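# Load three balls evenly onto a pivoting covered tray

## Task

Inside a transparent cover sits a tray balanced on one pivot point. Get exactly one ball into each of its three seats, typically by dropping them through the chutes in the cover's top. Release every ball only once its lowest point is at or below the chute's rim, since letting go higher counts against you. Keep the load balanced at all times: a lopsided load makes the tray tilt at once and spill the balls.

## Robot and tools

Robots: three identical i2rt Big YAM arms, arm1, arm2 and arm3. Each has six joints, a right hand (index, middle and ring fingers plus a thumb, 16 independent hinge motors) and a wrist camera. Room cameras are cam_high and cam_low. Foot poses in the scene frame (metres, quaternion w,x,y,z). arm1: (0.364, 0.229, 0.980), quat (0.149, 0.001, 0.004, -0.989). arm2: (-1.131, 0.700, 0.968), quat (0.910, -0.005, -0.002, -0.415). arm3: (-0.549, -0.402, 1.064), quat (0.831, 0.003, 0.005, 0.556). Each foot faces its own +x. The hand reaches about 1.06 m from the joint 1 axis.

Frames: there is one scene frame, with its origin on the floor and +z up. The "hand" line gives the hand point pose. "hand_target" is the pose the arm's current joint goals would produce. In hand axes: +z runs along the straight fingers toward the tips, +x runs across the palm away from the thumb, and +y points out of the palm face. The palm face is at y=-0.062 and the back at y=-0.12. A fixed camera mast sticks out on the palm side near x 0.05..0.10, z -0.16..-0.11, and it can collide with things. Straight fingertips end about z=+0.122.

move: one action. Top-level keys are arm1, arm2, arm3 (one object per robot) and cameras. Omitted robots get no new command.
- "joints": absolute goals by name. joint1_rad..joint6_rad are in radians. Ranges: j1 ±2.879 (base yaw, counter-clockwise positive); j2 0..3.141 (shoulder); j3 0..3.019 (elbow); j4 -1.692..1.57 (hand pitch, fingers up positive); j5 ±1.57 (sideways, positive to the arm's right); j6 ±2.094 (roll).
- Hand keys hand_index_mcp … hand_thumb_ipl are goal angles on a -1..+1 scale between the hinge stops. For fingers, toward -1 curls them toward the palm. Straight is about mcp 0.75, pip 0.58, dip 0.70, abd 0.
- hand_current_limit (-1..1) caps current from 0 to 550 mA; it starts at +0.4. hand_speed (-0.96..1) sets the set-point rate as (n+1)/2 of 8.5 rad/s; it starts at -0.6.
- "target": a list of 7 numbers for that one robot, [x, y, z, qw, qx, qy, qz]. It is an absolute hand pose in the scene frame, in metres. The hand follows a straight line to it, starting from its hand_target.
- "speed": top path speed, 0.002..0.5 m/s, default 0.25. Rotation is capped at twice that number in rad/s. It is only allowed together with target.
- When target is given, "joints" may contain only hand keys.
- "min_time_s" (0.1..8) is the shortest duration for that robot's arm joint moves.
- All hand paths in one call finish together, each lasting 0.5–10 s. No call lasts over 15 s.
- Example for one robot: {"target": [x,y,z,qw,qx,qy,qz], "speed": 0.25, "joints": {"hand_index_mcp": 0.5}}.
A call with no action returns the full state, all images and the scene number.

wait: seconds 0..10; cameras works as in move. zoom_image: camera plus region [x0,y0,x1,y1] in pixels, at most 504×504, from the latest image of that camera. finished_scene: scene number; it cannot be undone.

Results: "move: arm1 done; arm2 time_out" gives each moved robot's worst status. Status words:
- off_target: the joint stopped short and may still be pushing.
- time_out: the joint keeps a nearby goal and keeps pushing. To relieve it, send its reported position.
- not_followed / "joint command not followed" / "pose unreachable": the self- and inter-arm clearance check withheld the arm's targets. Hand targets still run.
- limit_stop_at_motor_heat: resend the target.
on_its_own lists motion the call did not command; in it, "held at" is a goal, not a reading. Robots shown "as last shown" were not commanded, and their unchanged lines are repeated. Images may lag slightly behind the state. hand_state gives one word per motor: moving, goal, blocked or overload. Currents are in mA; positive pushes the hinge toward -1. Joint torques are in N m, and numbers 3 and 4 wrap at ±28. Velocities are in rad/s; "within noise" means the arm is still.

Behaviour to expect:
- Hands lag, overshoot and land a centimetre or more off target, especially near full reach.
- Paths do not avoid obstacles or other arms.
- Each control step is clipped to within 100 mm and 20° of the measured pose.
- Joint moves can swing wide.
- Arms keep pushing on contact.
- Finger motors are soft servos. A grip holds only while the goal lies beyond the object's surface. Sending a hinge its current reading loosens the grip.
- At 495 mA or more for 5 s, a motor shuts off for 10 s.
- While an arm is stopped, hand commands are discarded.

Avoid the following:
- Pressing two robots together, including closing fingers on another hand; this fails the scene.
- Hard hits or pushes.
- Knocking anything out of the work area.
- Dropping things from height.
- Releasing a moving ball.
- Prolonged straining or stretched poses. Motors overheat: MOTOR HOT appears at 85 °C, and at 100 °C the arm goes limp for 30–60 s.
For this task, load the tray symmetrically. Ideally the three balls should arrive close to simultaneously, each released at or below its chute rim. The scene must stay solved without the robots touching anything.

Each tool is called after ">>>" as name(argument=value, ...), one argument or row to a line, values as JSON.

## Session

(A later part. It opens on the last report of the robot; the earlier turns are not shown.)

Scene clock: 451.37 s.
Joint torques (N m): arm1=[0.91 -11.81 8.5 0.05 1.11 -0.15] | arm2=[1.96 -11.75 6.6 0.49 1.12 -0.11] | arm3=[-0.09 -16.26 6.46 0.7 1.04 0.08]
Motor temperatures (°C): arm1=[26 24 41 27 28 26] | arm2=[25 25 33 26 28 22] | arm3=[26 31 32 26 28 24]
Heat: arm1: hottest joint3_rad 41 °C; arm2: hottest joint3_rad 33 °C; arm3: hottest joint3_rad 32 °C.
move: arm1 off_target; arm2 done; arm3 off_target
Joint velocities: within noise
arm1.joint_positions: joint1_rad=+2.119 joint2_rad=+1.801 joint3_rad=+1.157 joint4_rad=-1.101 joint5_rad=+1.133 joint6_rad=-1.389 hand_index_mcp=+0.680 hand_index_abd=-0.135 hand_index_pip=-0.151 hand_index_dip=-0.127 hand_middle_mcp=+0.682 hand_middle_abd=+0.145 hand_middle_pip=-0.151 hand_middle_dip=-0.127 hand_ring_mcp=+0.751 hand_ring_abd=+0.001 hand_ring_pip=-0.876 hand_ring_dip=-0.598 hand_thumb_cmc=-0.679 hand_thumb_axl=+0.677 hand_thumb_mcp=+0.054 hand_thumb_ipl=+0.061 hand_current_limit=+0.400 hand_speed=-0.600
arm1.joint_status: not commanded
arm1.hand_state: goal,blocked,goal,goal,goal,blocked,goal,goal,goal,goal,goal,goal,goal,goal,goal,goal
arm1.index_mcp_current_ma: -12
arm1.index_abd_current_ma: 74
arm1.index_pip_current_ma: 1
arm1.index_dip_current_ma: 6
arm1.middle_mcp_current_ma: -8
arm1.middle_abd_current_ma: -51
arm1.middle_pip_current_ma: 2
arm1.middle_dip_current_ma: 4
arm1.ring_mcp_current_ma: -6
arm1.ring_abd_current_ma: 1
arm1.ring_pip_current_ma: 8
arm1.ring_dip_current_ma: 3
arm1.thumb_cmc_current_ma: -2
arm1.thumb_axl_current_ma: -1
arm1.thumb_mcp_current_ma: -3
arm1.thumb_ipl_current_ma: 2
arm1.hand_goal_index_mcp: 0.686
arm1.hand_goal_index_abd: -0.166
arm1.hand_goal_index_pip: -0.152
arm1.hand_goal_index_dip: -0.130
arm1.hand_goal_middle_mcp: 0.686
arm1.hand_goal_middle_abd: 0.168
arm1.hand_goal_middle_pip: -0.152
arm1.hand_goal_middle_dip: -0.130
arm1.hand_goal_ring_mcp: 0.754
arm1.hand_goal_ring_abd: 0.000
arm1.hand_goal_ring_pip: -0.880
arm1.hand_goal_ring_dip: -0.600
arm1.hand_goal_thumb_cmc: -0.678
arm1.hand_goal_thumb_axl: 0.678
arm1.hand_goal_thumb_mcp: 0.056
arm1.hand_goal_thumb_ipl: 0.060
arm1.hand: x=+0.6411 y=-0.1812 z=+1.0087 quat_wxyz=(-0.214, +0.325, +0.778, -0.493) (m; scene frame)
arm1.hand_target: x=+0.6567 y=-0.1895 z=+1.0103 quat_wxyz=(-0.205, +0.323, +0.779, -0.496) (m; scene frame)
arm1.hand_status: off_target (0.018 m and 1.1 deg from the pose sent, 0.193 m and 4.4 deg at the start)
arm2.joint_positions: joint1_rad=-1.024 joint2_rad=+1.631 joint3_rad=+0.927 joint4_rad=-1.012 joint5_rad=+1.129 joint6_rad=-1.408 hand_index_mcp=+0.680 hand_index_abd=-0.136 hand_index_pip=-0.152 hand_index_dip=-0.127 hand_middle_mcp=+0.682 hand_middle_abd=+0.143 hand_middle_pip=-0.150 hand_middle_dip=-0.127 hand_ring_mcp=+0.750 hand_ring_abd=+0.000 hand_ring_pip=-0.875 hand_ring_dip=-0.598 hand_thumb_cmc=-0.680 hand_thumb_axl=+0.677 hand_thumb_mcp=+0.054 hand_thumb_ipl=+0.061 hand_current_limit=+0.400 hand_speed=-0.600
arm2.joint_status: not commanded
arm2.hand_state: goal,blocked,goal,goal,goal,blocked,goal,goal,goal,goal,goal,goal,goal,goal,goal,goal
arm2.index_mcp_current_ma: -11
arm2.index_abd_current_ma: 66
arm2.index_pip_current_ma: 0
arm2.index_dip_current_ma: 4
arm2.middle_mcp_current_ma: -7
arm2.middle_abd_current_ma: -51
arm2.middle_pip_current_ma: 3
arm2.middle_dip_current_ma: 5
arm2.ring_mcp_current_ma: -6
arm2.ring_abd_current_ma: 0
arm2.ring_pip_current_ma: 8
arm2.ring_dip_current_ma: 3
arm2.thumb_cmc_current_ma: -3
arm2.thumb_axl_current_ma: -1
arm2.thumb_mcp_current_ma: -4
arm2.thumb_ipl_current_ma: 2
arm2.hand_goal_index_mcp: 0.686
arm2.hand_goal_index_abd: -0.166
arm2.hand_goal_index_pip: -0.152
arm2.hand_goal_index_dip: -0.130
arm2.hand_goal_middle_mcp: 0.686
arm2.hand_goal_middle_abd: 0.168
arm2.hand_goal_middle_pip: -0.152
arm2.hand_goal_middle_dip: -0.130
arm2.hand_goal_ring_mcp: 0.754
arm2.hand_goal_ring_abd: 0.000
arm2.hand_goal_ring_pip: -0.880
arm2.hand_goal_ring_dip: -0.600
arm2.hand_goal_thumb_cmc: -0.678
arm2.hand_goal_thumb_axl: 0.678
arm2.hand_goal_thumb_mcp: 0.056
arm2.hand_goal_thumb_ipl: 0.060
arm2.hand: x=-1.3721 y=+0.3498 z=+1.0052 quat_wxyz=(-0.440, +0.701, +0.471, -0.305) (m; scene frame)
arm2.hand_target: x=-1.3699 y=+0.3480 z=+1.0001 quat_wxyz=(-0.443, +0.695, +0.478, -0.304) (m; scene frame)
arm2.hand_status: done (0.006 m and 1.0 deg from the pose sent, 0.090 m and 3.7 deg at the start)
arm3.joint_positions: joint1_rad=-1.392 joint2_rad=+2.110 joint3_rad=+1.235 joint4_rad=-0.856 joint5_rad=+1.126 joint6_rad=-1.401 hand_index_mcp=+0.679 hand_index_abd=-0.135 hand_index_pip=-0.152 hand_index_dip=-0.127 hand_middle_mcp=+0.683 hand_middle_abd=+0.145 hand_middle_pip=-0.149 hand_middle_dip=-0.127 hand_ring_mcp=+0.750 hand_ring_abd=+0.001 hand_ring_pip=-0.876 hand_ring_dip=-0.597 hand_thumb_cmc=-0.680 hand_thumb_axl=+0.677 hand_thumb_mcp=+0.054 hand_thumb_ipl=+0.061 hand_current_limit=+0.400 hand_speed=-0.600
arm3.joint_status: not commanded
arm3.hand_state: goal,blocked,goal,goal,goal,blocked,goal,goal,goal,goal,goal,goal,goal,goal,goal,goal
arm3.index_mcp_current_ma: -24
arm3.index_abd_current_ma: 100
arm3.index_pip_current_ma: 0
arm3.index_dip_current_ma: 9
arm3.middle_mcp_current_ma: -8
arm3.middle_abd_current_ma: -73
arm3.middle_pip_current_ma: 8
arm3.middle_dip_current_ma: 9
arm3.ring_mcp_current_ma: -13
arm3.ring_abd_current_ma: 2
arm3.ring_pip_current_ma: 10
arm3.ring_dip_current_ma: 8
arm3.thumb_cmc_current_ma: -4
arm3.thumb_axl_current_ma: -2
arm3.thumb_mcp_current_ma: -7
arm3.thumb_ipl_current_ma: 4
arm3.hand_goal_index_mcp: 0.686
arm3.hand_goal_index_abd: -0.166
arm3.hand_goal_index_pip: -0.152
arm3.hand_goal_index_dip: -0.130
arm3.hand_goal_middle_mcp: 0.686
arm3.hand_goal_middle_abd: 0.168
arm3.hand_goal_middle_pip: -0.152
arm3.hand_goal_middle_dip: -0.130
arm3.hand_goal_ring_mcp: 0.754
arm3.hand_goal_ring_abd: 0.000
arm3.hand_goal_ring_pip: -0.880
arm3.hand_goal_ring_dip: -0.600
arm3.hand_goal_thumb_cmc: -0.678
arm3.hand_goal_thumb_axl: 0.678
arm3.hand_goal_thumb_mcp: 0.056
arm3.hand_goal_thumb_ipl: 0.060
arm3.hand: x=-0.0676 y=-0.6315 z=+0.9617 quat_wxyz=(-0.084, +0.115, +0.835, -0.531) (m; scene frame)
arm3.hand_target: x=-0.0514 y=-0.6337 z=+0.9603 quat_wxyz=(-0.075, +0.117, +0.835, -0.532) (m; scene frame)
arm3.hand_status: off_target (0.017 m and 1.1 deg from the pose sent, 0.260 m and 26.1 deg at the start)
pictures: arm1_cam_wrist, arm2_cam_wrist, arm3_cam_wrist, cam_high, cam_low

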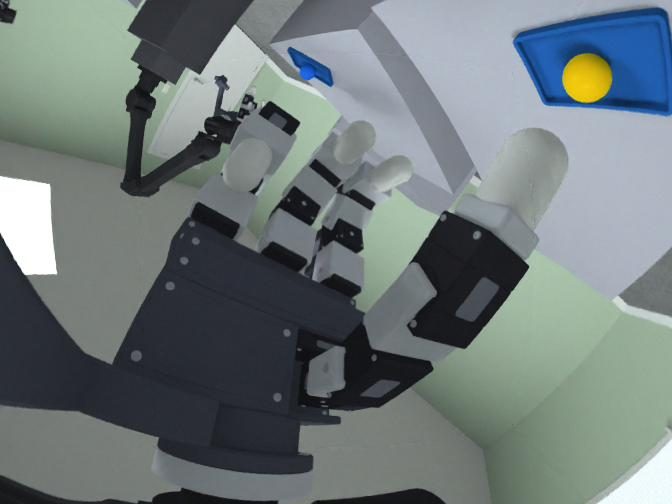

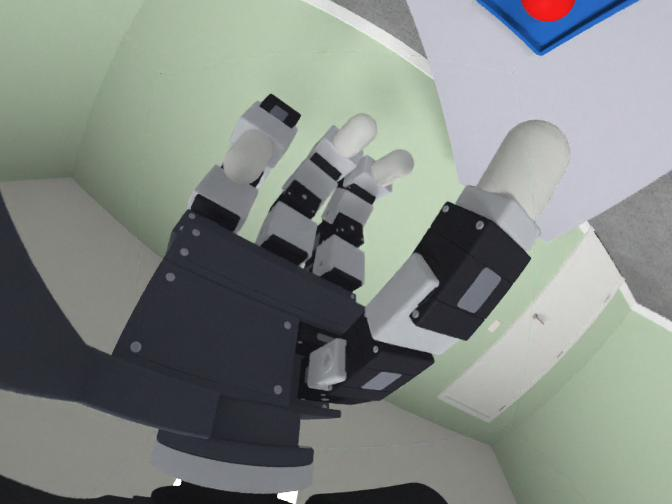

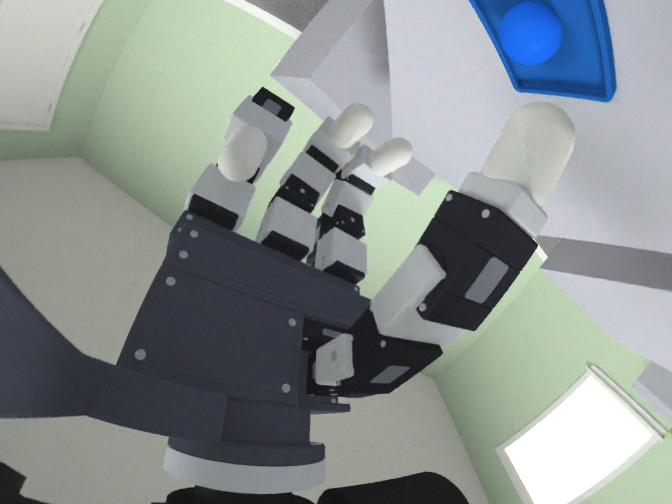

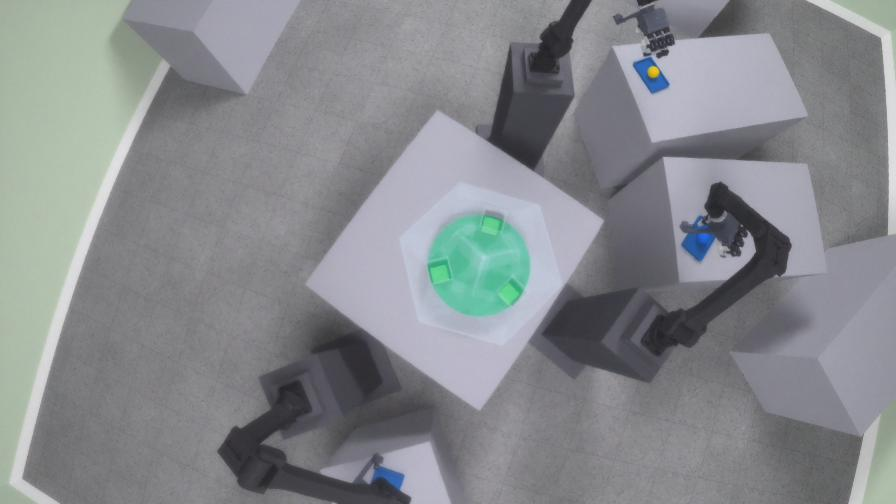

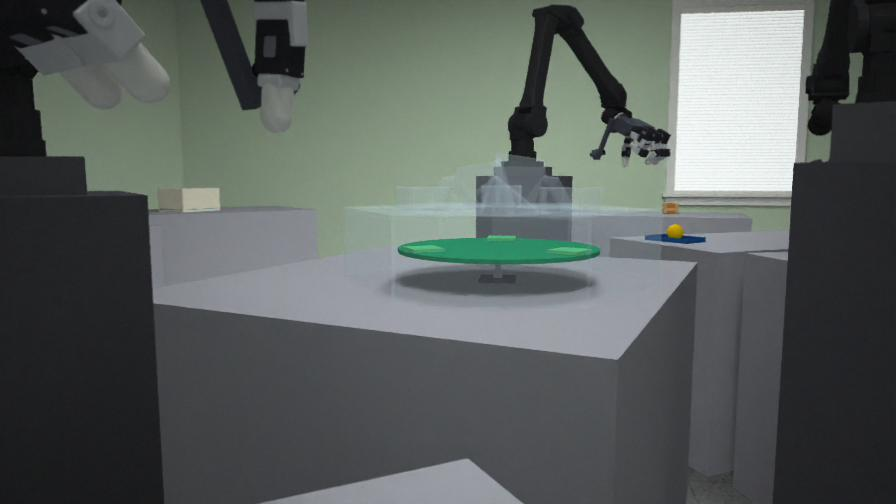

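>>> move(
  arm1={"target":[0.716,-0.296,0.845,0.2185,-0.3431,-0.7705,0.4908],"speed":0.12,"joints":{"hand_index_mcp":0.822,"hand_middle_mcp":0.822}},
  arm2={"target":[-1.427,0.321,0.88,0.4531,-0.7113,-0.4532,0.2887],"speed":0.12,"joints":{"hand_index_mcp":0.822,"hand_middle_mcp":0.822}},
  arm3={"target":[-0.0395,-0.672,0.845,-0.0794,0.1247,0.8342,-0.5314],"speed":0.12,"joints":{"hand_index_mcp":0.822,"hand_middle_mcp":0.822}},
  cameras=["arm1_cam_wrist","arm2_cam_wrist","arm3_cam_wrist","cam_high"],
)

Scene clock: 496.30 s.
Joint torques (N m): arm1=[-0.56 -16.85 7.68 -0.18 1.12 -0.12] | arm2=[0.73 -15.09 7.27 0.58 1.15 -0.15] | arm3=[-0.85 -17.96 5.39 0.91 1.11 0.09]
Motor temperatures (°C): arm1=[25 25 43 27 29 26] | arm2=[25 26 31 26 29 22] | arm3=[26 32 32 26 28 24]
Heat: arm1: hottest joint3_rad 43 °C; arm2: hottest joint3_rad 31 °C; arm3: hottest joint2_rad 32 °C.
move: arm1 off_target; arm2 off_target; arm3 off_target
Joint velocities: within noise
arm1.joint_positions: joint1_rad=+2.067 joint2_rad=+2.316 joint3_rad=+1.547 joint4_rad=-0.923 joint5_rad=+1.136 joint6_rad=-1.433 hand_index_mcp=+0.804 hand_index_abd=-0.135 hand_index_pip=-0.151 hand_index_dip=-0.127 hand_middle_mcp=+0.806 hand_middle_abd=+0.145 hand_middle_pip=-0.151 hand_middle_dip=-0.127 hand_ring_mcp=+0.751 hand_ring_abd=+0.001 hand_ring_pip=-0.876 hand_ring_dip=-0.598 hand_thumb_cmc=-0.679 hand_thumb_axl=+0.677 hand_thumb_mcp=+0.054 hand_thumb_ipl=+0.061 hand_current_limit=+0.400 hand_speed=-0.600
arm1.joint_status: all done
arm1.hand_state: goal,blocked,goal,goal,goal,blocked,goal,goal,goal,goal,goal,goal,goal,goal,goal,goal
arm1.index_mcp_current_ma: -48
arm1.index_abd_current_ma: 74
arm1.index_pip_current_ma: 1
arm1.index_dip_current_ma: 6
arm1.middle_mcp_current_ma: -42
arm1.middle_abd_current_ma: -51
arm1.middle_pip_current_ma: 1
arm1.middle_dip_current_ma: 4
arm1.ring_mcp_current_ma: -6
arm1.ring_abd_current_ma: 1
arm1.ring_pip_current_ma: 8
arm1.ring_dip_current_ma: 3
arm1.thumb_cmc_current_ma: -2
arm1.thumb_axl_current_ma: -1
arm1.thumb_mcp_current_ma: -3
arm1.thumb_ipl_current_ma: 2
arm1.hand_goal_index_mcp: 0.822
arm1.hand_goal_index_abd: -0.166
arm1.hand_goal_index_pip: -0.152
arm1.hand_goal_index_dip: -0.130
arm1.hand_goal_middle_mcp: 0.822
arm1.hand_goal_middle_abd: 0.168
arm1.hand_goal_middle_pip: -0.152
arm1.hand_goal_middle_dip: -0.130
arm1.hand_goal_ring_mcp: 0.754
arm1.hand_goal_ring_abd: 0.000
arm1.hand_goal_ring_pip: -0.880
arm1.hand_goal_ring_dip: -0.600
arm1.hand_goal_thumb_cmc: -0.678
arm1.hand_goal_thumb_axl: 0.678
arm1.hand_goal_thumb_mcp: 0.056
arm1.hand_goal_thumb_ipl: 0.060
arm1.hand: x=+0.7136 y=-0.2855 z=+0.8504 quat_wxyz=(-0.217, +0.341, +0.772, -0.491) (m; scene frame)
arm1.hand_target: x=+0.7158 y=-0.2958 z=+0.8452 quat_wxyz=(-0.218, +0.343, +0.770, -0.491) (m; scene frame)
arm1.hand_status: off_target (0.012 m and 0.3 deg from the pose sent, 0.214 m and 2.4 deg at the start)
arm2.joint_positions: joint1_rad=-1.113 joint2_rad=+1.976 joint3_rad=+0.983 joint4_rad=-0.683 joint5_rad=+1.133 joint6_rad=-1.486 hand_index_mcp=+0.803 hand_index_abd=-0.136 hand_index_pip=-0.152 hand_index_dip=-0.127 hand_middle_mcp=+0.805 hand_middle_abd=+0.143 hand_middle_pip=-0.150 hand_middle_dip=-0.127 hand_ring_mcp=+0.750 hand_ring_abd=+0.000 hand_ring_pip=-0.875 hand_ring_dip=-0.598 hand_thumb_cmc=-0.680 hand_thumb_axl=+0.677 hand_thumb_mcp=+0.054 hand_thumb_ipl=+0.061 hand_current_limit=+0.400 hand_speed=-0.600
arm2.joint_status: all done
arm2.hand_state: goal,blocked,goal,goal,goal,blocked,goal,goal,goal,goal,goal,goal,goal,goal,goal,goal
arm2.index_mcp_current_ma: -47
arm2.index_abd_current_ma: 66
arm2.index_pip_current_ma: 0
arm2.index_dip_current_ma: 4
arm2.middle_mcp_current_ma: -41
arm2.middle_abd_current_ma: -51
arm2.middle_pip_current_ma: 2
arm2.middle_dip_current_ma: 5
arm2.ring_mcp_current_ma: -6
arm2.ring_abd_current_ma: 0
arm2.ring_pip_current_ma: 8
arm2.ring_dip_current_ma: 3
arm2.thumb_cmc_current_ma: -2
arm2.thumb_axl_current_ma: -1
arm2.thumb_mcp_current_ma: -4
arm2.thumb_ipl_current_ma: 2
arm2.hand_goal_index_mcp: 0.822
arm2.hand_goal_index_abd: -0.166
arm2.hand_goal_index_pip: -0.152
arm2.hand_goal_index_dip: -0.130
arm2.hand_goal_middle_mcp: 0.822
arm2.hand_goal_middle_abd: 0.168
arm2.hand_goal_middle_pip: -0.152
arm2.hand_goal_middle_dip: -0.130
arm2.hand_goal_ring_mcp: 0.754
arm2.hand_goal_ring_abd: 0.000
arm2.hand_goal_ring_pip: -0.880
arm2.hand_goal_ring_dip: -0.600
arm2.hand_goal_thumb_cmc: -0.678
arm2.hand_goal_thumb_axl: 0.678
arm2.hand_goal_thumb_mcp: 0.056
arm2.hand_goal_thumb_ipl: 0.060
arm2.hand: x=-1.4178 y=+0.3334 z=+0.8790 quat_wxyz=(-0.456, +0.709, +0.459, -0.282) (m; scene frame)
arm2.hand_target: x=-1.4268 y=+0.3215 z=+0.8802 quat_wxyz=(-0.453, +0.711, +0.453, -0.289) (m; scene frame)
arm2.hand_status: off_target (0.016 m and 1.1 deg from the pose sent, 0.140 m and 3.4 deg at the start)
arm3.joint_positions: joint1_rad=-1.445 joint2_rad=+2.377 joint3_rad=+1.344 joint4_rad=-0.602 joint5_rad=+1.128 joint6_rad=-1.507 hand_index_mcp=+0.803 hand_index_abd=-0.135 hand_index_pip=-0.152 hand_index_dip=-0.127 hand_middle_mcp=+0.807 hand_middle_abd=+0.145 hand_middle_pip=-0.150 hand_middle_dip=-0.127 hand_ring_mcp=+0.750 hand_ring_abd=+0.001 hand_ring_pip=-0.876 hand_ring_dip=-0.597 hand_thumb_cmc=-0.680 hand_thumb_axl=+0.677 hand_thumb_mcp=+0.054 hand_thumb_ipl=+0.061 hand_current_limit=+0.400 hand_speed=-0.600
arm3.joint_status: all done
arm3.hand_state: goal,blocked,goal,goal,goal,blocked,goal,goal,goal,goal,goal,goal,goal,goal,goal,goal
arm3.index_mcp_current_ma: -74
arm3.index_abd_current_ma: 100
arm3.index_pip_current_ma: -1
arm3.index_dip_current_ma: 9
arm3.middle_mcp_current_ma: -56
arm3.middle_abd_current_ma: -73
arm3.middle_pip_current_ma: 6
arm3.middle_dip_current_ma: 9
arm3.ring_mcp_current_ma: -13
arm3.ring_abd_current_ma: 2
arm3.ring_pip_current_ma: 10
arm3.ring_dip_current_ma: 8
arm3.thumb_cmc_current_ma: -4
arm3.thumb_axl_current_ma: -2
arm3.thumb_mcp_current_ma: -7
arm3.thumb_ipl_current_ma: 4
arm3.hand_goal_index_mcp: 0.822
arm3.hand_goal_index_abd: -0.166
arm3.hand_goal_index_pip: -0.152
arm3.hand_goal_index_dip: -0.130
arm3.hand_goal_middle_mcp: 0.822
arm3.hand_goal_middle_abd: 0.168
arm3.hand_goal_middle_pip: -0.152
arm3.hand_goal_middle_dip: -0.130
arm3.hand_goal_ring_mcp: 0.754
arm3.hand_goal_ring_abd: 0.000
arm3.hand_goal_ring_pip: -0.880
arm3.hand_goal_ring_dip: -0.600
arm3.hand_goal_thumb_cmc: -0.678
arm3.hand_goal_thumb_axl: 0.678
arm3.hand_goal_thumb_mcp: 0.056
arm3.hand_goal_thumb_ipl: 0.060
arm3.hand: x=-0.0513 y=-0.6638 z=+0.8488 quat_wxyz=(-0.085, +0.118, +0.835, -0.530) (m; scene frame)
arm3.hand_target: x=-0.0399 y=-0.6719 z=+0.8455 quat_wxyz=(-0.079, +0.125, +0.834, -0.531) (m; scene frame)
arm3.hand_status: off_target (0.015 m and 1.0 deg from the pose sent, 0.127 m and 1.3 deg at the start)
pictures: arm1_cam_wrist, arm2_cam_wrist, arm3_cam_wrist, cam_high

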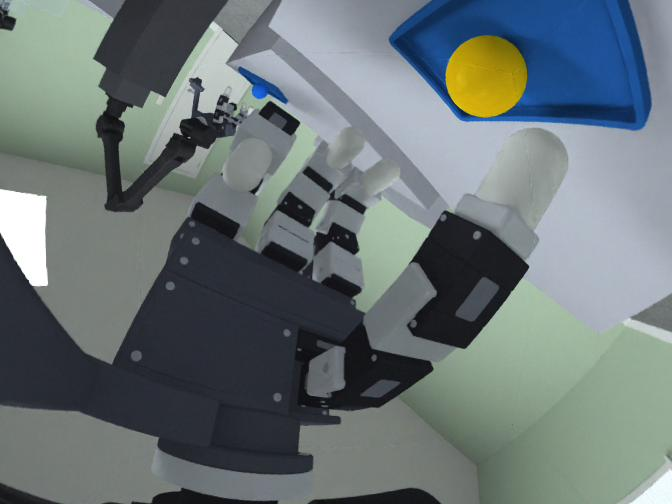

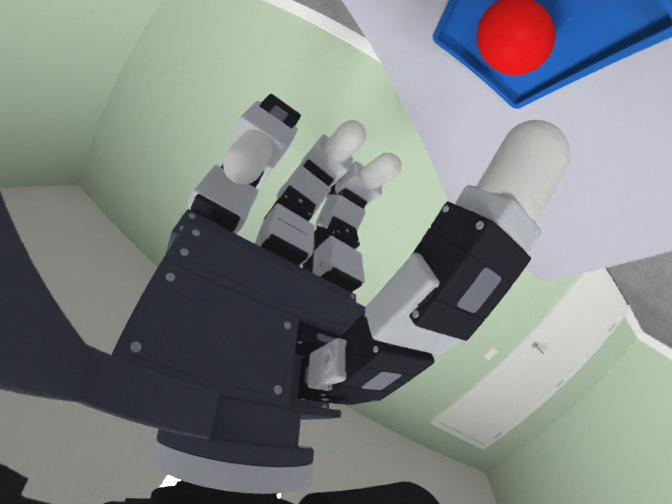

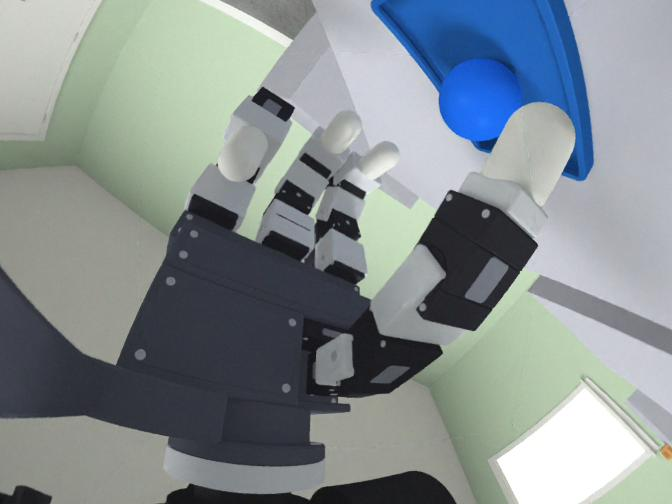

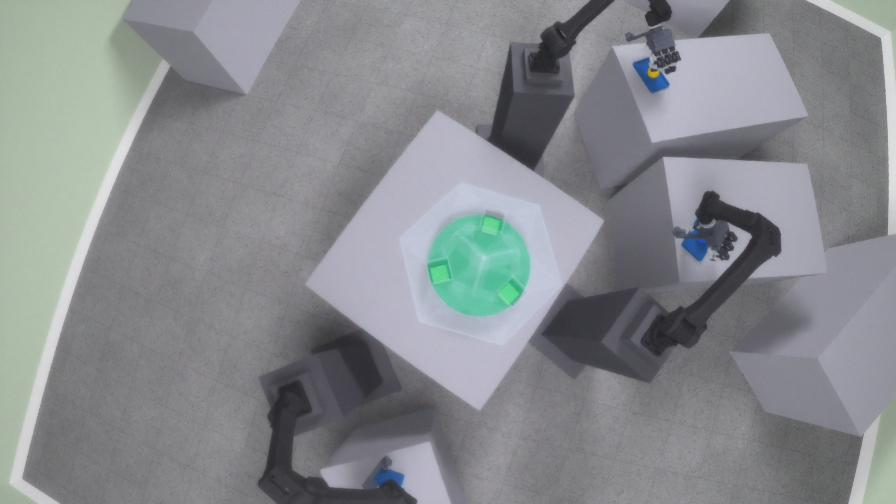

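>>> move(
  arm1={"target":[0.718,-0.303,0.792,0.2185,-0.3431,-0.7705,0.4908],"speed":0.08},
  arm2={"target":[-1.4115,0.3155,0.806,0.4531,-0.7113,-0.4532,0.2887],"speed":0.08},
  arm3={"target":[-0.025,-0.678,0.812,-0.0794,0.1247,0.8342,-0.5314],"speed":0.08},
  cameras=["arm1_cam_wrist","arm2_cam_wrist","arm3_cam_wrist"],
)

>>> zoom_image(
  camera="arm1_cam_wrist",
  region=[280, 20, 640, 320],
)

>>> zoom_image(
  camera="arm2_cam_wrist",
  region=[280, 20, 640, 320],
)

>>> zoom_image(
  camera="arm3_cam_wrist",
  region=[280, 20, 640, 320],
)

Scene clock: 544.97 s.
Joint torques (N m): arm1=[-0.56 -17.49 7.3 0.21 1.14 -0.15] | arm2=[1.79 -16.15 5.57 0.43 0.96 0.11] | arm3=[-0.97 -18.43 5.16 0.9 1.12 0.08]
Motor temperatures (°C): arm1=[25 27 43 27 30 25] | arm2=[25 27 31 26 30 22] | arm3=[26 32 31 26 29 24]
Heat: arm1: hottest joint3_rad 43 °C; arm2: hottest joint3_rad 31 °C; arm3: hottest joint2_rad 32 °C.
move: arm1 off_target; arm2 off_target; arm3 off_target
Joint velocities: within noise
arm1.joint_positions: joint1_rad=+2.061 joint2_rad=+2.424 joint3_rad=+1.596 joint4_rad=-0.858 joint5_rad=+1.136 joint6_rad=-1.445 hand_index_mcp=+0.804 hand_index_abd=-0.135 hand_index_pip=-0.151 hand_index_dip=-0.127 hand_middle_mcp=+0.806 hand_middle_abd=+0.145 hand_middle_pip=-0.151 hand_middle_dip=-0.127 hand_ring_mcp=+0.751 hand_ring_abd=+0.001 hand_ring_pip=-0.876 hand_ring_dip=-0.598 hand_thumb_cmc=-0.679 hand_thumb_axl=+0.677 hand_thumb_mcp=+0.054 hand_thumb_ipl=+0.061 hand_current_limit=+0.400 hand_speed=-0.600
arm1.joint_status: not commanded
arm1.hand_state: goal,blocked,goal,goal,goal,blocked,goal,goal,goal,goal,goal,goal,goal,goal,goal,goal
arm1.index_mcp_current_ma: -48
arm1.index_abd_current_ma: 74
arm1.index_pip_current_ma: 1
arm1.index_dip_current_ma: 6
arm1.middle_mcp_current_ma: -42
arm1.middle_abd_current_ma: -51
arm1.middle_pip_current_ma: 1
arm1.middle_dip_current_ma: 4
arm1.ring_mcp_current_ma: -6
arm1.ring_abd_current_ma: 1
arm1.ring_pip_current_ma: 8
arm1.ring_dip_current_ma: 3
arm1.thumb_cmc_current_ma: -2
arm1.thumb_axl_current_ma: -1
arm1.thumb_mcp_current_ma: -3
arm1.thumb_ipl_current_ma: 2
arm1.hand_goal_index_mcp: 0.822
arm1.hand_goal_index_abd: -0.166
arm1.hand_goal_index_pip: -0.152
arm1.hand_goal_index_dip: -0.130
arm1.hand_goal_middle_mcp: 0.822
arm1.hand_goal_middle_abd: 0.168
arm1.hand_goal_middle_pip: -0.152
arm1.hand_goal_middle_dip: -0.130
arm1.hand_goal_ring_mcp: 0.754
arm1.hand_goal_ring_abd: 0.000
arm1.hand_goal_ring_pip: -0.880
arm1.hand_goal_ring_dip: -0.600
arm1.hand_goal_thumb_cmc: -0.678
arm1.hand_goal_thumb_axl: 0.678
arm1.hand_goal_thumb_mcp: 0.056
arm1.hand_goal_thumb_ipl: 0.060
arm1.hand: x=+0.7159 y=-0.2920 z=+0.8000 quat_wxyz=(-0.219, +0.340, +0.772, -0.490) (m; scene frame)
arm1.hand_target: x=+0.7176 y=-0.3026 z=+0.7922 quat_wxyz=(-0.218, +0.343, +0.770, -0.491) (m; scene frame)
arm1.hand_status: off_target (0.014 m and 0.4 deg from the pose sent, 0.061 m and 0.3 deg at the start)
arm2.joint_positions: joint1_rad=-1.090 joint2_rad=+2.162 joint3_rad=+1.022 joint4_rad=-0.605 joint5_rad=+1.133 joint6_rad=-1.422 hand_index_mcp=+0.803 hand_index_abd=-0.136 hand_index_pip=-0.152 hand_index_dip=-0.127 hand_middle_mcp=+0.805 hand_middle_abd=+0.143 hand_middle_pip=-0.150 hand_middle_dip=-0.127 hand_ring_mcp=+0.750 hand_ring_abd=+0.000 hand_ring_pip=-0.875 hand_ring_dip=-0.598 hand_thumb_cmc=-0.680 hand_thumb_axl=+0.677 hand_thumb_mcp=+0.054 hand_thumb_ipl=+0.061 hand_current_limit=+0.400 hand_speed=-0.600
arm2.joint_status: not commanded
arm2.hand_state: goal,blocked,goal,goal,goal,blocked,goal,goal,goal,goal,goal,goal,goal,goal,goal,goal
arm2.index_mcp_current_ma: -47
arm2.index_abd_current_ma: 66
arm2.index_pip_current_ma: 0
arm2.index_dip_current_ma: 4
arm2.middle_mcp_current_ma: -41
arm2.middle_abd_current_ma: -51
arm2.middle_pip_current_ma: 2
arm2.middle_dip_current_ma: 5
arm2.ring_mcp_current_ma: -6
arm2.ring_abd_current_ma: 0
arm2.ring_pip_current_ma: 8
arm2.ring_dip_current_ma: 3
arm2.thumb_cmc_current_ma: -2
arm2.thumb_axl_current_ma: -1
arm2.thumb_mcp_current_ma: -4
arm2.thumb_ipl_current_ma: 2
arm2.hand_goal_index_mcp: 0.822
arm2.hand_goal_index_abd: -0.166
arm2.hand_goal_index_pip: -0.152
arm2.hand_goal_index_dip: -0.130
arm2.hand_goal_middle_mcp: 0.822
arm2.hand_goal_middle_abd: 0.168
arm2.hand_goal_middle_pip: -0.152
arm2.hand_goal_middle_dip: -0.130
arm2.hand_goal_ring_mcp: 0.754
arm2.hand_goal_ring_abd: 0.000
arm2.hand_goal_ring_pip: -0.880
arm2.hand_goal_ring_dip: -0.600
arm2.hand_goal_thumb_cmc: -0.678
arm2.hand_goal_thumb_axl: 0.678
arm2.hand_goal_thumb_mcp: 0.056
arm2.hand_goal_thumb_ipl: 0.060
arm2.hand: x=-1.4093 y=+0.3296 z=+0.8085 quat_wxyz=(-0.461, +0.707, +0.459, -0.278) (m; scene frame)
arm2.hand_target: x=-1.4113 y=+0.3156 z=+0.8064 quat_wxyz=(-0.453, +0.711, +0.453, -0.289) (m; scene frame)
arm2.hand_status: off_target (0.015 m and 1.7 deg from the pose sent, 0.076 m and 1.1 deg at the start)
arm3.joint_positions: joint1_rad=-1.446 joint2_rad=+2.468 joint3_rad=+1.433 joint4_rad=-0.587 joint5_rad=+1.128 joint6_rad=-1.514 hand_index_mcp=+0.803 hand_index_abd=-0.135 hand_index_pip=-0.152 hand_index_dip=-0.127 hand_middle_mcp=+0.807 hand_middle_abd=+0.145 hand_middle_pip=-0.150 hand_middle_dip=-0.127 hand_ring_mcp=+0.750 hand_ring_abd=+0.001 hand_ring_pip=-0.876 hand_ring_dip=-0.597 hand_thumb_cmc=-0.680 hand_thumb_axl=+0.677 hand_thumb_mcp=+0.054 hand_thumb_ipl=+0.061 hand_current_limit=+0.400 hand_speed=-0.600
arm3.joint_status: not commanded
arm3.hand_state: goal,blocked,goal,goal,goal,blocked,goal,goal,goal,goal,goal,goal,goal,goal,goal,goal
arm3.index_mcp_current_ma: -74
arm3.index_abd_current_ma: 100
arm3.index_pip_current_ma: -1
arm3.index_dip_current_ma: 9
arm3.middle_mcp_current_ma: -56
arm3.middle_abd_current_ma: -73
arm3.middle_pip_current_ma: 6
arm3.middle_dip_current_ma: 9
arm3.ring_mcp_current_ma: -13
arm3.ring_abd_current_ma: 2
arm3.ring_pip_current_ma: 10
arm3.ring_dip_current_ma: 8
arm3.thumb_cmc_current_ma: -4
arm3.thumb_axl_current_ma: -2
arm3.thumb_mcp_current_ma: -7
arm3.thumb_ipl_current_ma: 4
arm3.hand_goal_index_mcp: 0.822
arm3.hand_goal_index_abd: -0.166
arm3.hand_goal_index_pip: -0.152
arm3.hand_goal_index_dip: -0.130
arm3.hand_goal_middle_mcp: 0.822
arm3.hand_goal_middle_abd: 0.168
arm3.hand_goal_middle_pip: -0.152
arm3.hand_goal_middle_dip: -0.130
arm3.hand_goal_ring_mcp: 0.754
arm3.hand_goal_ring_abd: 0.000
arm3.hand_goal_ring_pip: -0.880
arm3.hand_goal_ring_dip: -0.600
arm3.hand_goal_thumb_cmc: -0.678
arm3.hand_goal_thumb_axl: 0.678
arm3.hand_goal_thumb_mcp: 0.056
arm3.hand_goal_thumb_ipl: 0.060
arm3.hand: x=-0.0328 y=-0.6698 z=+0.8182 quat_wxyz=(-0.082, +0.119, +0.835, -0.530) (m; scene frame)
arm3.hand_target: x=-0.0255 y=-0.6778 z=+0.8122 quat_wxyz=(-0.079, +0.125, +0.834, -0.531) (m; scene frame)
arm3.hand_status: off_target (0.013 m and 0.7 deg from the pose sent, 0.047 m and 1.0 deg at the start)
pictures: arm1_cam_wrist, arm2_cam_wrist, arm3_cam_wrist

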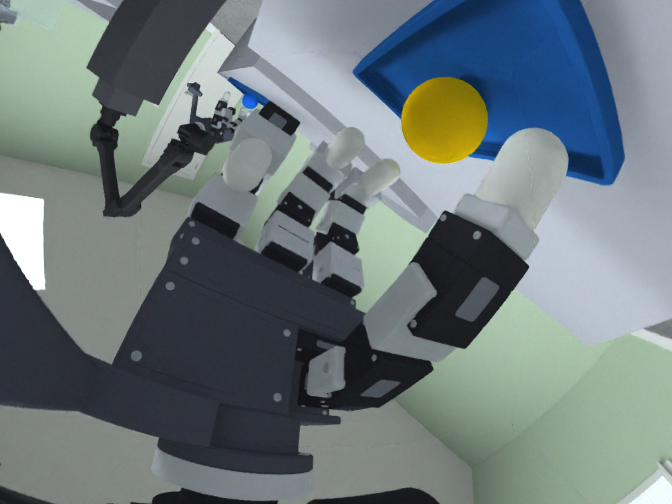

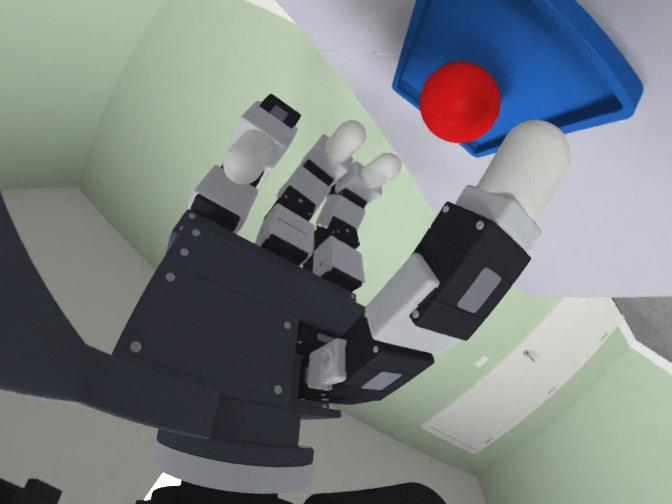

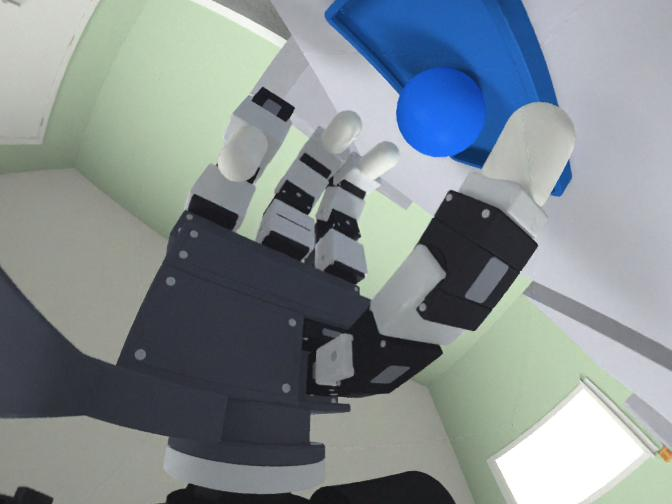

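Scaled by 1.400 from the camera's 672x504 image, which has a finer 960x720 frame.

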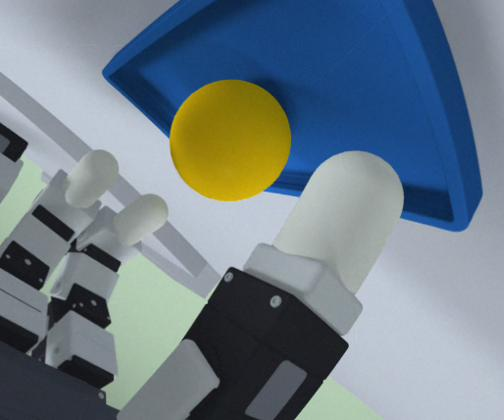

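Scaled by 1.400 from the camera's 672x504 image, which has a finer 960x720 frame.

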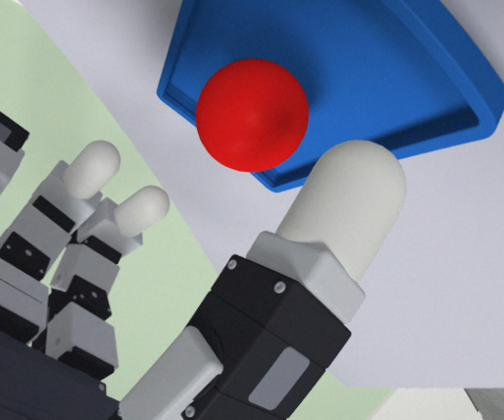

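Scaled by 1.400 from the camera's 672x504 image, which has a finer 960x720 frame.

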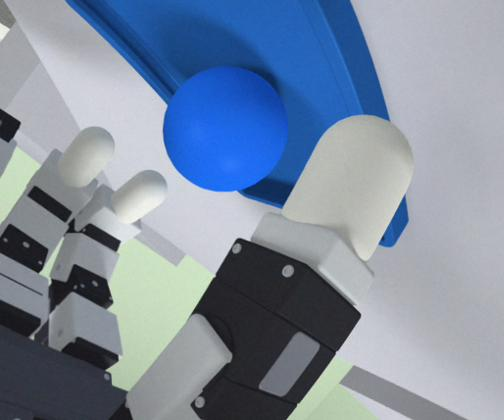

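>>> wait(
  seconds=0.1,
  cameras=["cam_low","cam_high"],
)

>>> zoom_image(
  camera="cam_low",
  region=[580, 120, 800, 300],
)

>>> zoom_image(
  camera="cam_low",
  region=[0, 0, 300, 300],
)

Scene clock: 558.03 s.
Joint torques (N m): arm1=[-0.67 -17.55 7.23 0.29 1.13 -0.17] | arm2=[2.02 -16.03 5.55 0.4 0.96 0.11] | arm3=[-1.03 -18.49 5.18 0.88 1.12 0.08]
Motor temperatures (°C): arm1=[25 27 43 27 30 25] | arm2=[25 27 31 26 30 22] | arm3=[26 32 31 26 29 24]
Heat: arm1: hottest joint3_rad 43 °C; arm2: hottest joint3_rad 31 °C; arm3: hottest joint2_rad 32 °C.
Joint velocities: within noise
arm1.joint_positions: joint1_rad=+2.061 joint2_rad=+2.424 joint3_rad=+1.596 joint4_rad=-0.858 joint5_rad=+1.136 joint6_rad=-1.445 hand_index_mcp=+0.804 hand_index_abd=-0.135 hand_index_pip=-0.151 hand_index_dip=-0.127 hand_middle_mcp=+0.806 hand_middle_abd=+0.145 hand_middle_pip=-0.151 hand_middle_dip=-0.127 hand_ring_mcp=+0.751 hand_ring_abd=+0.001 hand_ring_pip=-0.876 hand_ring_dip=-0.598 hand_thumb_cmc=-0.679 hand_thumb_axl=+0.677 hand_thumb_mcp=+0.054 hand_thumb_ipl=+0.061 hand_current_limit=+0.400 hand_speed=-0.600
arm1.joint_status: not commanded
arm1.hand_state: goal,blocked,goal,goal,goal,blocked,goal,goal,goal,goal,goal,goal,goal,goal,goal,goal
arm1.index_mcp_current_ma: -48
arm1.index_abd_current_ma: 74
arm1.index_pip_current_ma: 1
arm1.index_dip_current_ma: 6
arm1.middle_mcp_current_ma: -42
arm1.middle_abd_current_ma: -51
arm1.middle_pip_current_ma: 1
arm1.middle_dip_current_ma: 4
arm1.ring_mcp_current_ma: -6
arm1.ring_abd_current_ma: 1
arm1.ring_pip_current_ma: 8
arm1.ring_dip_current_ma: 3
arm1.thumb_cmc_current_ma: -2
arm1.thumb_axl_current_ma: -1
arm1.thumb_mcp_current_ma: -3
arm1.thumb_ipl_current_ma: 2
arm1.hand_goal_index_mcp: 0.822
arm1.hand_goal_index_abd: -0.166
arm1.hand_goal_index_pip: -0.152
arm1.hand_goal_index_dip: -0.130
arm1.hand_goal_middle_mcp: 0.822
arm1.hand_goal_middle_abd: 0.168
arm1.hand_goal_middle_pip: -0.152
arm1.hand_goal_middle_dip: -0.130
arm1.hand_goal_ring_mcp: 0.754
arm1.hand_goal_ring_abd: 0.000
arm1.hand_goal_ring_pip: -0.880
arm1.hand_goal_ring_dip: -0.600
arm1.hand_goal_thumb_cmc: -0.678
arm1.hand_goal_thumb_axl: 0.678
arm1.hand_goal_thumb_mcp: 0.056
arm1.hand_goal_thumb_ipl: 0.060
arm1.hand: x=+0.7159 y=-0.2920 z=+0.8000 quat_wxyz=(-0.219, +0.340, +0.772, -0.490) (m; scene frame)
arm1.hand_target: x=+0.7176 y=-0.3026 z=+0.7922 quat_wxyz=(-0.218, +0.343, +0.770, -0.491) (m; scene frame)
arm1.hand_status: off_target (0.014 m and 0.4 deg from the pose sent, 0.061 m and 0.3 deg at the start)
arm2.joint_positions: joint1_rad=-1.090 joint2_rad=+2.162 joint3_rad=+1.022 joint4_rad=-0.605 joint5_rad=+1.133 joint6_rad=-1.422 hand_index_mcp=+0.803 hand_index_abd=-0.136 hand_index_pip=-0.152 hand_index_dip=-0.127 hand_middle_mcp=+0.805 hand_middle_abd=+0.143 hand_middle_pip=-0.150 hand_middle_dip=-0.127 hand_ring_mcp=+0.750 hand_ring_abd=+0.000 hand_ring_pip=-0.875 hand_ring_dip=-0.598 hand_thumb_cmc=-0.680 hand_thumb_axl=+0.677 hand_thumb_mcp=+0.054 hand_thumb_ipl=+0.061 hand_current_limit=+0.400 hand_speed=-0.600
arm2.joint_status: not commanded
arm2.hand_state: goal,blocked,goal,goal,goal,blocked,goal,goal,goal,goal,goal,goal,goal,goal,goal,goal
arm2.index_mcp_current_ma: -47
arm2.index_abd_current_ma: 66
arm2.index_pip_current_ma: 0
arm2.index_dip_current_ma: 4
arm2.middle_mcp_current_ma: -41
arm2.middle_abd_current_ma: -51
arm2.middle_pip_current_ma: 2
arm2.middle_dip_current_ma: 5
arm2.ring_mcp_current_ma: -6
arm2.ring_abd_current_ma: 0
arm2.ring_pip_current_ma: 8
arm2.ring_dip_current_ma: 3
arm2.thumb_cmc_current_ma: -2
arm2.thumb_axl_current_ma: -1
arm2.thumb_mcp_current_ma: -4
arm2.thumb_ipl_current_ma: 2
arm2.hand_goal_index_mcp: 0.822
arm2.hand_goal_index_abd: -0.166
arm2.hand_goal_index_pip: -0.152
arm2.hand_goal_index_dip: -0.130
arm2.hand_goal_middle_mcp: 0.822
arm2.hand_goal_middle_abd: 0.168
arm2.hand_goal_middle_pip: -0.152
arm2.hand_goal_middle_dip: -0.130
arm2.hand_goal_ring_mcp: 0.754
arm2.hand_goal_ring_abd: 0.000
arm2.hand_goal_ring_pip: -0.880
arm2.hand_goal_ring_dip: -0.600
arm2.hand_goal_thumb_cmc: -0.678
arm2.hand_goal_thumb_axl: 0.678
arm2.hand_goal_thumb_mcp: 0.056
arm2.hand_goal_thumb_ipl: 0.060
arm2.hand: x=-1.4093 y=+0.3296 z=+0.8085 quat_wxyz=(-0.461, +0.707, +0.459, -0.278) (m; scene frame)
arm2.hand_target: x=-1.4113 y=+0.3156 z=+0.8064 quat_wxyz=(-0.453, +0.711, +0.453, -0.289) (m; scene frame)
arm2.hand_status: off_target (0.014 m and 1.7 deg from the pose sent, 0.076 m and 1.1 deg at the start)
arm3.joint_positions: joint1_rad=-1.446 joint2_rad=+2.468 joint3_rad=+1.433 joint4_rad=-0.587 joint5_rad=+1.128 joint6_rad=-1.514 hand_index_mcp=+0.803 hand_index_abd=-0.135 hand_index_pip=-0.152 hand_index_dip=-0.127 hand_middle_mcp=+0.807 hand_middle_abd=+0.145 hand_middle_pip=-0.150 hand_middle_dip=-0.127 hand_ring_mcp=+0.750 hand_ring_abd=+0.001 hand_ring_pip=-0.876 hand_ring_dip=-0.597 hand_thumb_cmc=-0.680 hand_thumb_axl=+0.677 hand_thumb_mcp=+0.054 hand_thumb_ipl=+0.061 hand_current_limit=+0.400 hand_speed=-0.600
arm3.joint_status: not commanded
arm3.hand_state: goal,blocked,goal,goal,goal,blocked,goal,goal,goal,goal,goal,goal,goal,goal,goal,goal
arm3.index_mcp_current_ma: -74
arm3.index_abd_current_ma: 100
arm3.index_pip_current_ma: -1
arm3.index_dip_current_ma: 9
arm3.middle_mcp_current_ma: -56
arm3.middle_abd_current_ma: -73
arm3.middle_pip_current_ma: 6
arm3.middle_dip_current_ma: 9
arm3.ring_mcp_current_ma: -13
arm3.ring_abd_current_ma: 2
arm3.ring_pip_current_ma: 10
arm3.ring_dip_current_ma: 8
arm3.thumb_cmc_current_ma: -4
arm3.thumb_axl_current_ma: -2
arm3.thumb_mcp_current_ma: -7
arm3.thumb_ipl_current_ma: 4
arm3.hand_goal_index_mcp: 0.822
arm3.hand_goal_index_abd: -0.166
arm3.hand_goal_index_pip: -0.152
arm3.hand_goal_index_dip: -0.130
arm3.hand_goal_middle_mcp: 0.822
arm3.hand_goal_middle_abd: 0.168
arm3.hand_goal_middle_pip: -0.152
arm3.hand_goal_middle_dip: -0.130
arm3.hand_goal_ring_mcp: 0.754
arm3.hand_goal_ring_abd: 0.000
arm3.hand_goal_ring_pip: -0.880
arm3.hand_goal_ring_dip: -0.600
arm3.hand_goal_thumb_cmc: -0.678
arm3.hand_goal_thumb_axl: 0.678
arm3.hand_goal_thumb_mcp: 0.056
arm3.hand_goal_thumb_ipl: 0.060
arm3.hand: x=-0.0328 y=-0.6698 z=+0.8182 quat_wxyz=(-0.082, +0.119, +0.835, -0.530) (m; scene frame)
arm3.hand_target: x=-0.0255 y=-0.6778 z=+0.8122 quat_wxyz=(-0.079, +0.125, +0.834, -0.531) (m; scene frame)
arm3.hand_status: off_target (0.013 m and 0.7 deg from the pose sent, 0.047 m and 1.0 deg at the start)
wait: 0.10 s; at rest from the start
pictures: cam_high, cam_low

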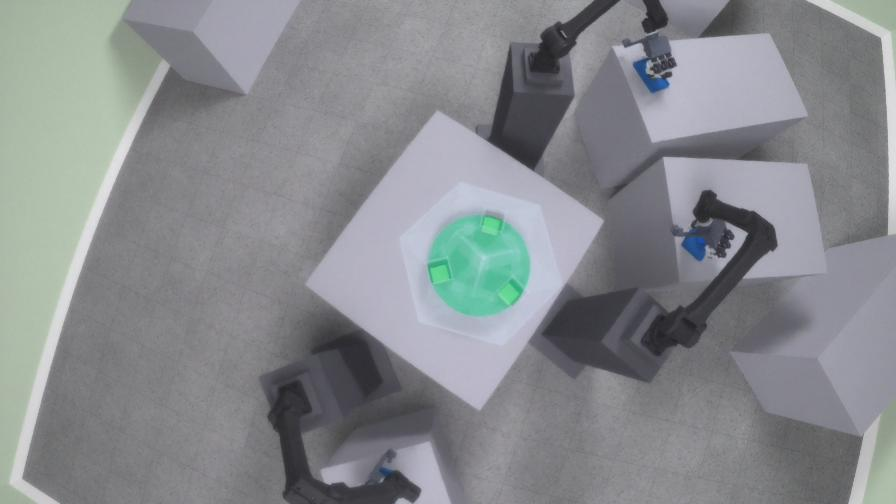

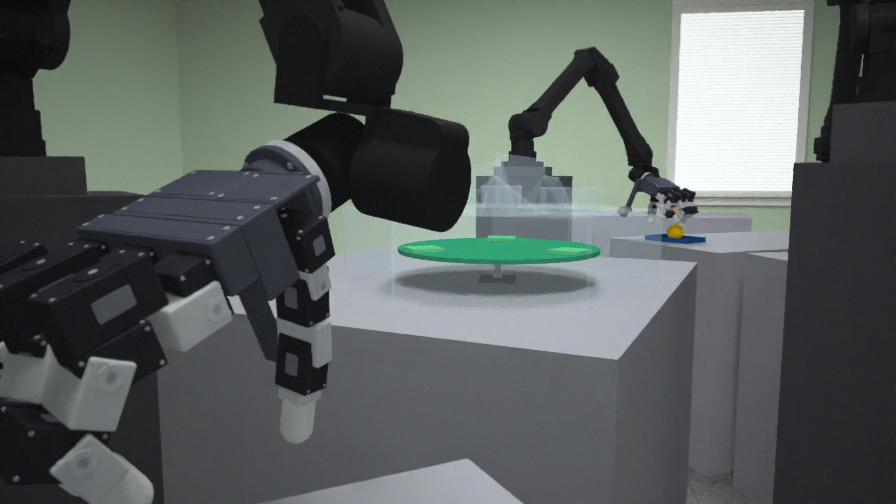

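Scaled by 2.291.

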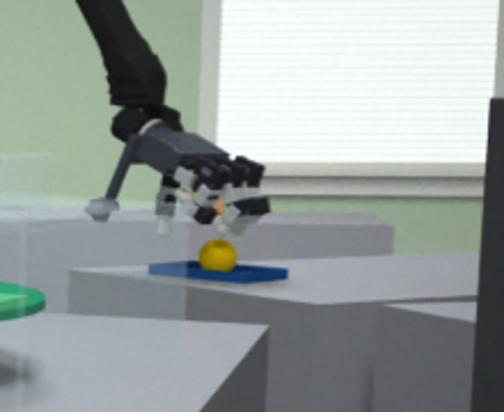

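Scaled by 1.680.

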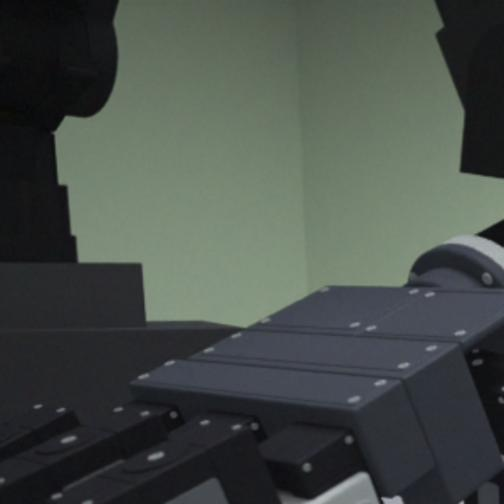

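>>> zoom_image(
  camera="cam_low",
  region=[630, 165, 720, 255],
)

>>> zoom_image(
  camera="cam_high",
  region=[610, 20, 700, 110],
)

>>> zoom_image(
  camera="cam_high",
  region=[660, 190, 760, 290],
)

Scaled by 5.600.

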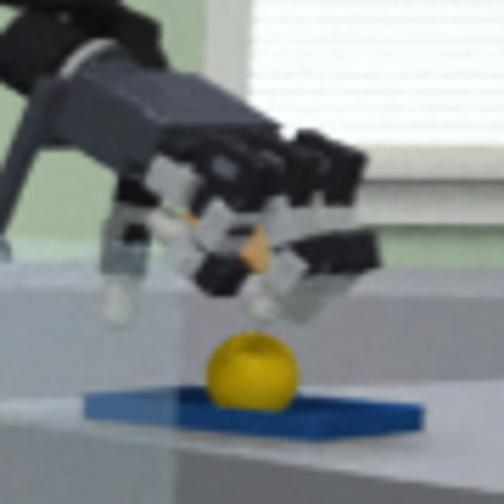

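Scaled by 5.600.

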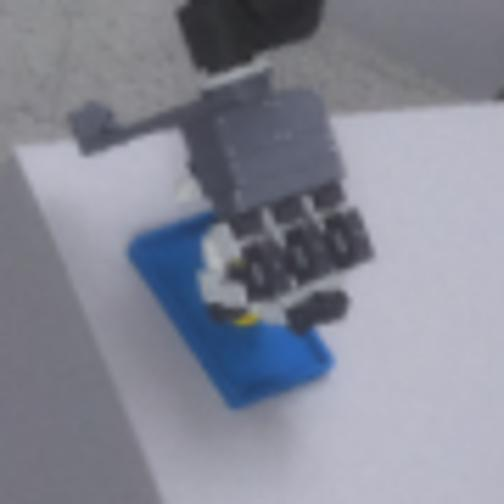

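Scaled by 5.040.

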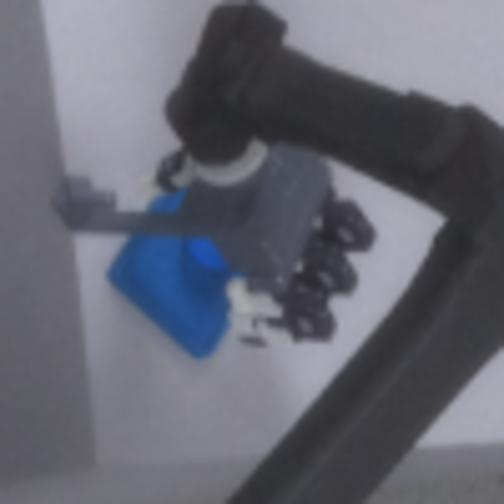

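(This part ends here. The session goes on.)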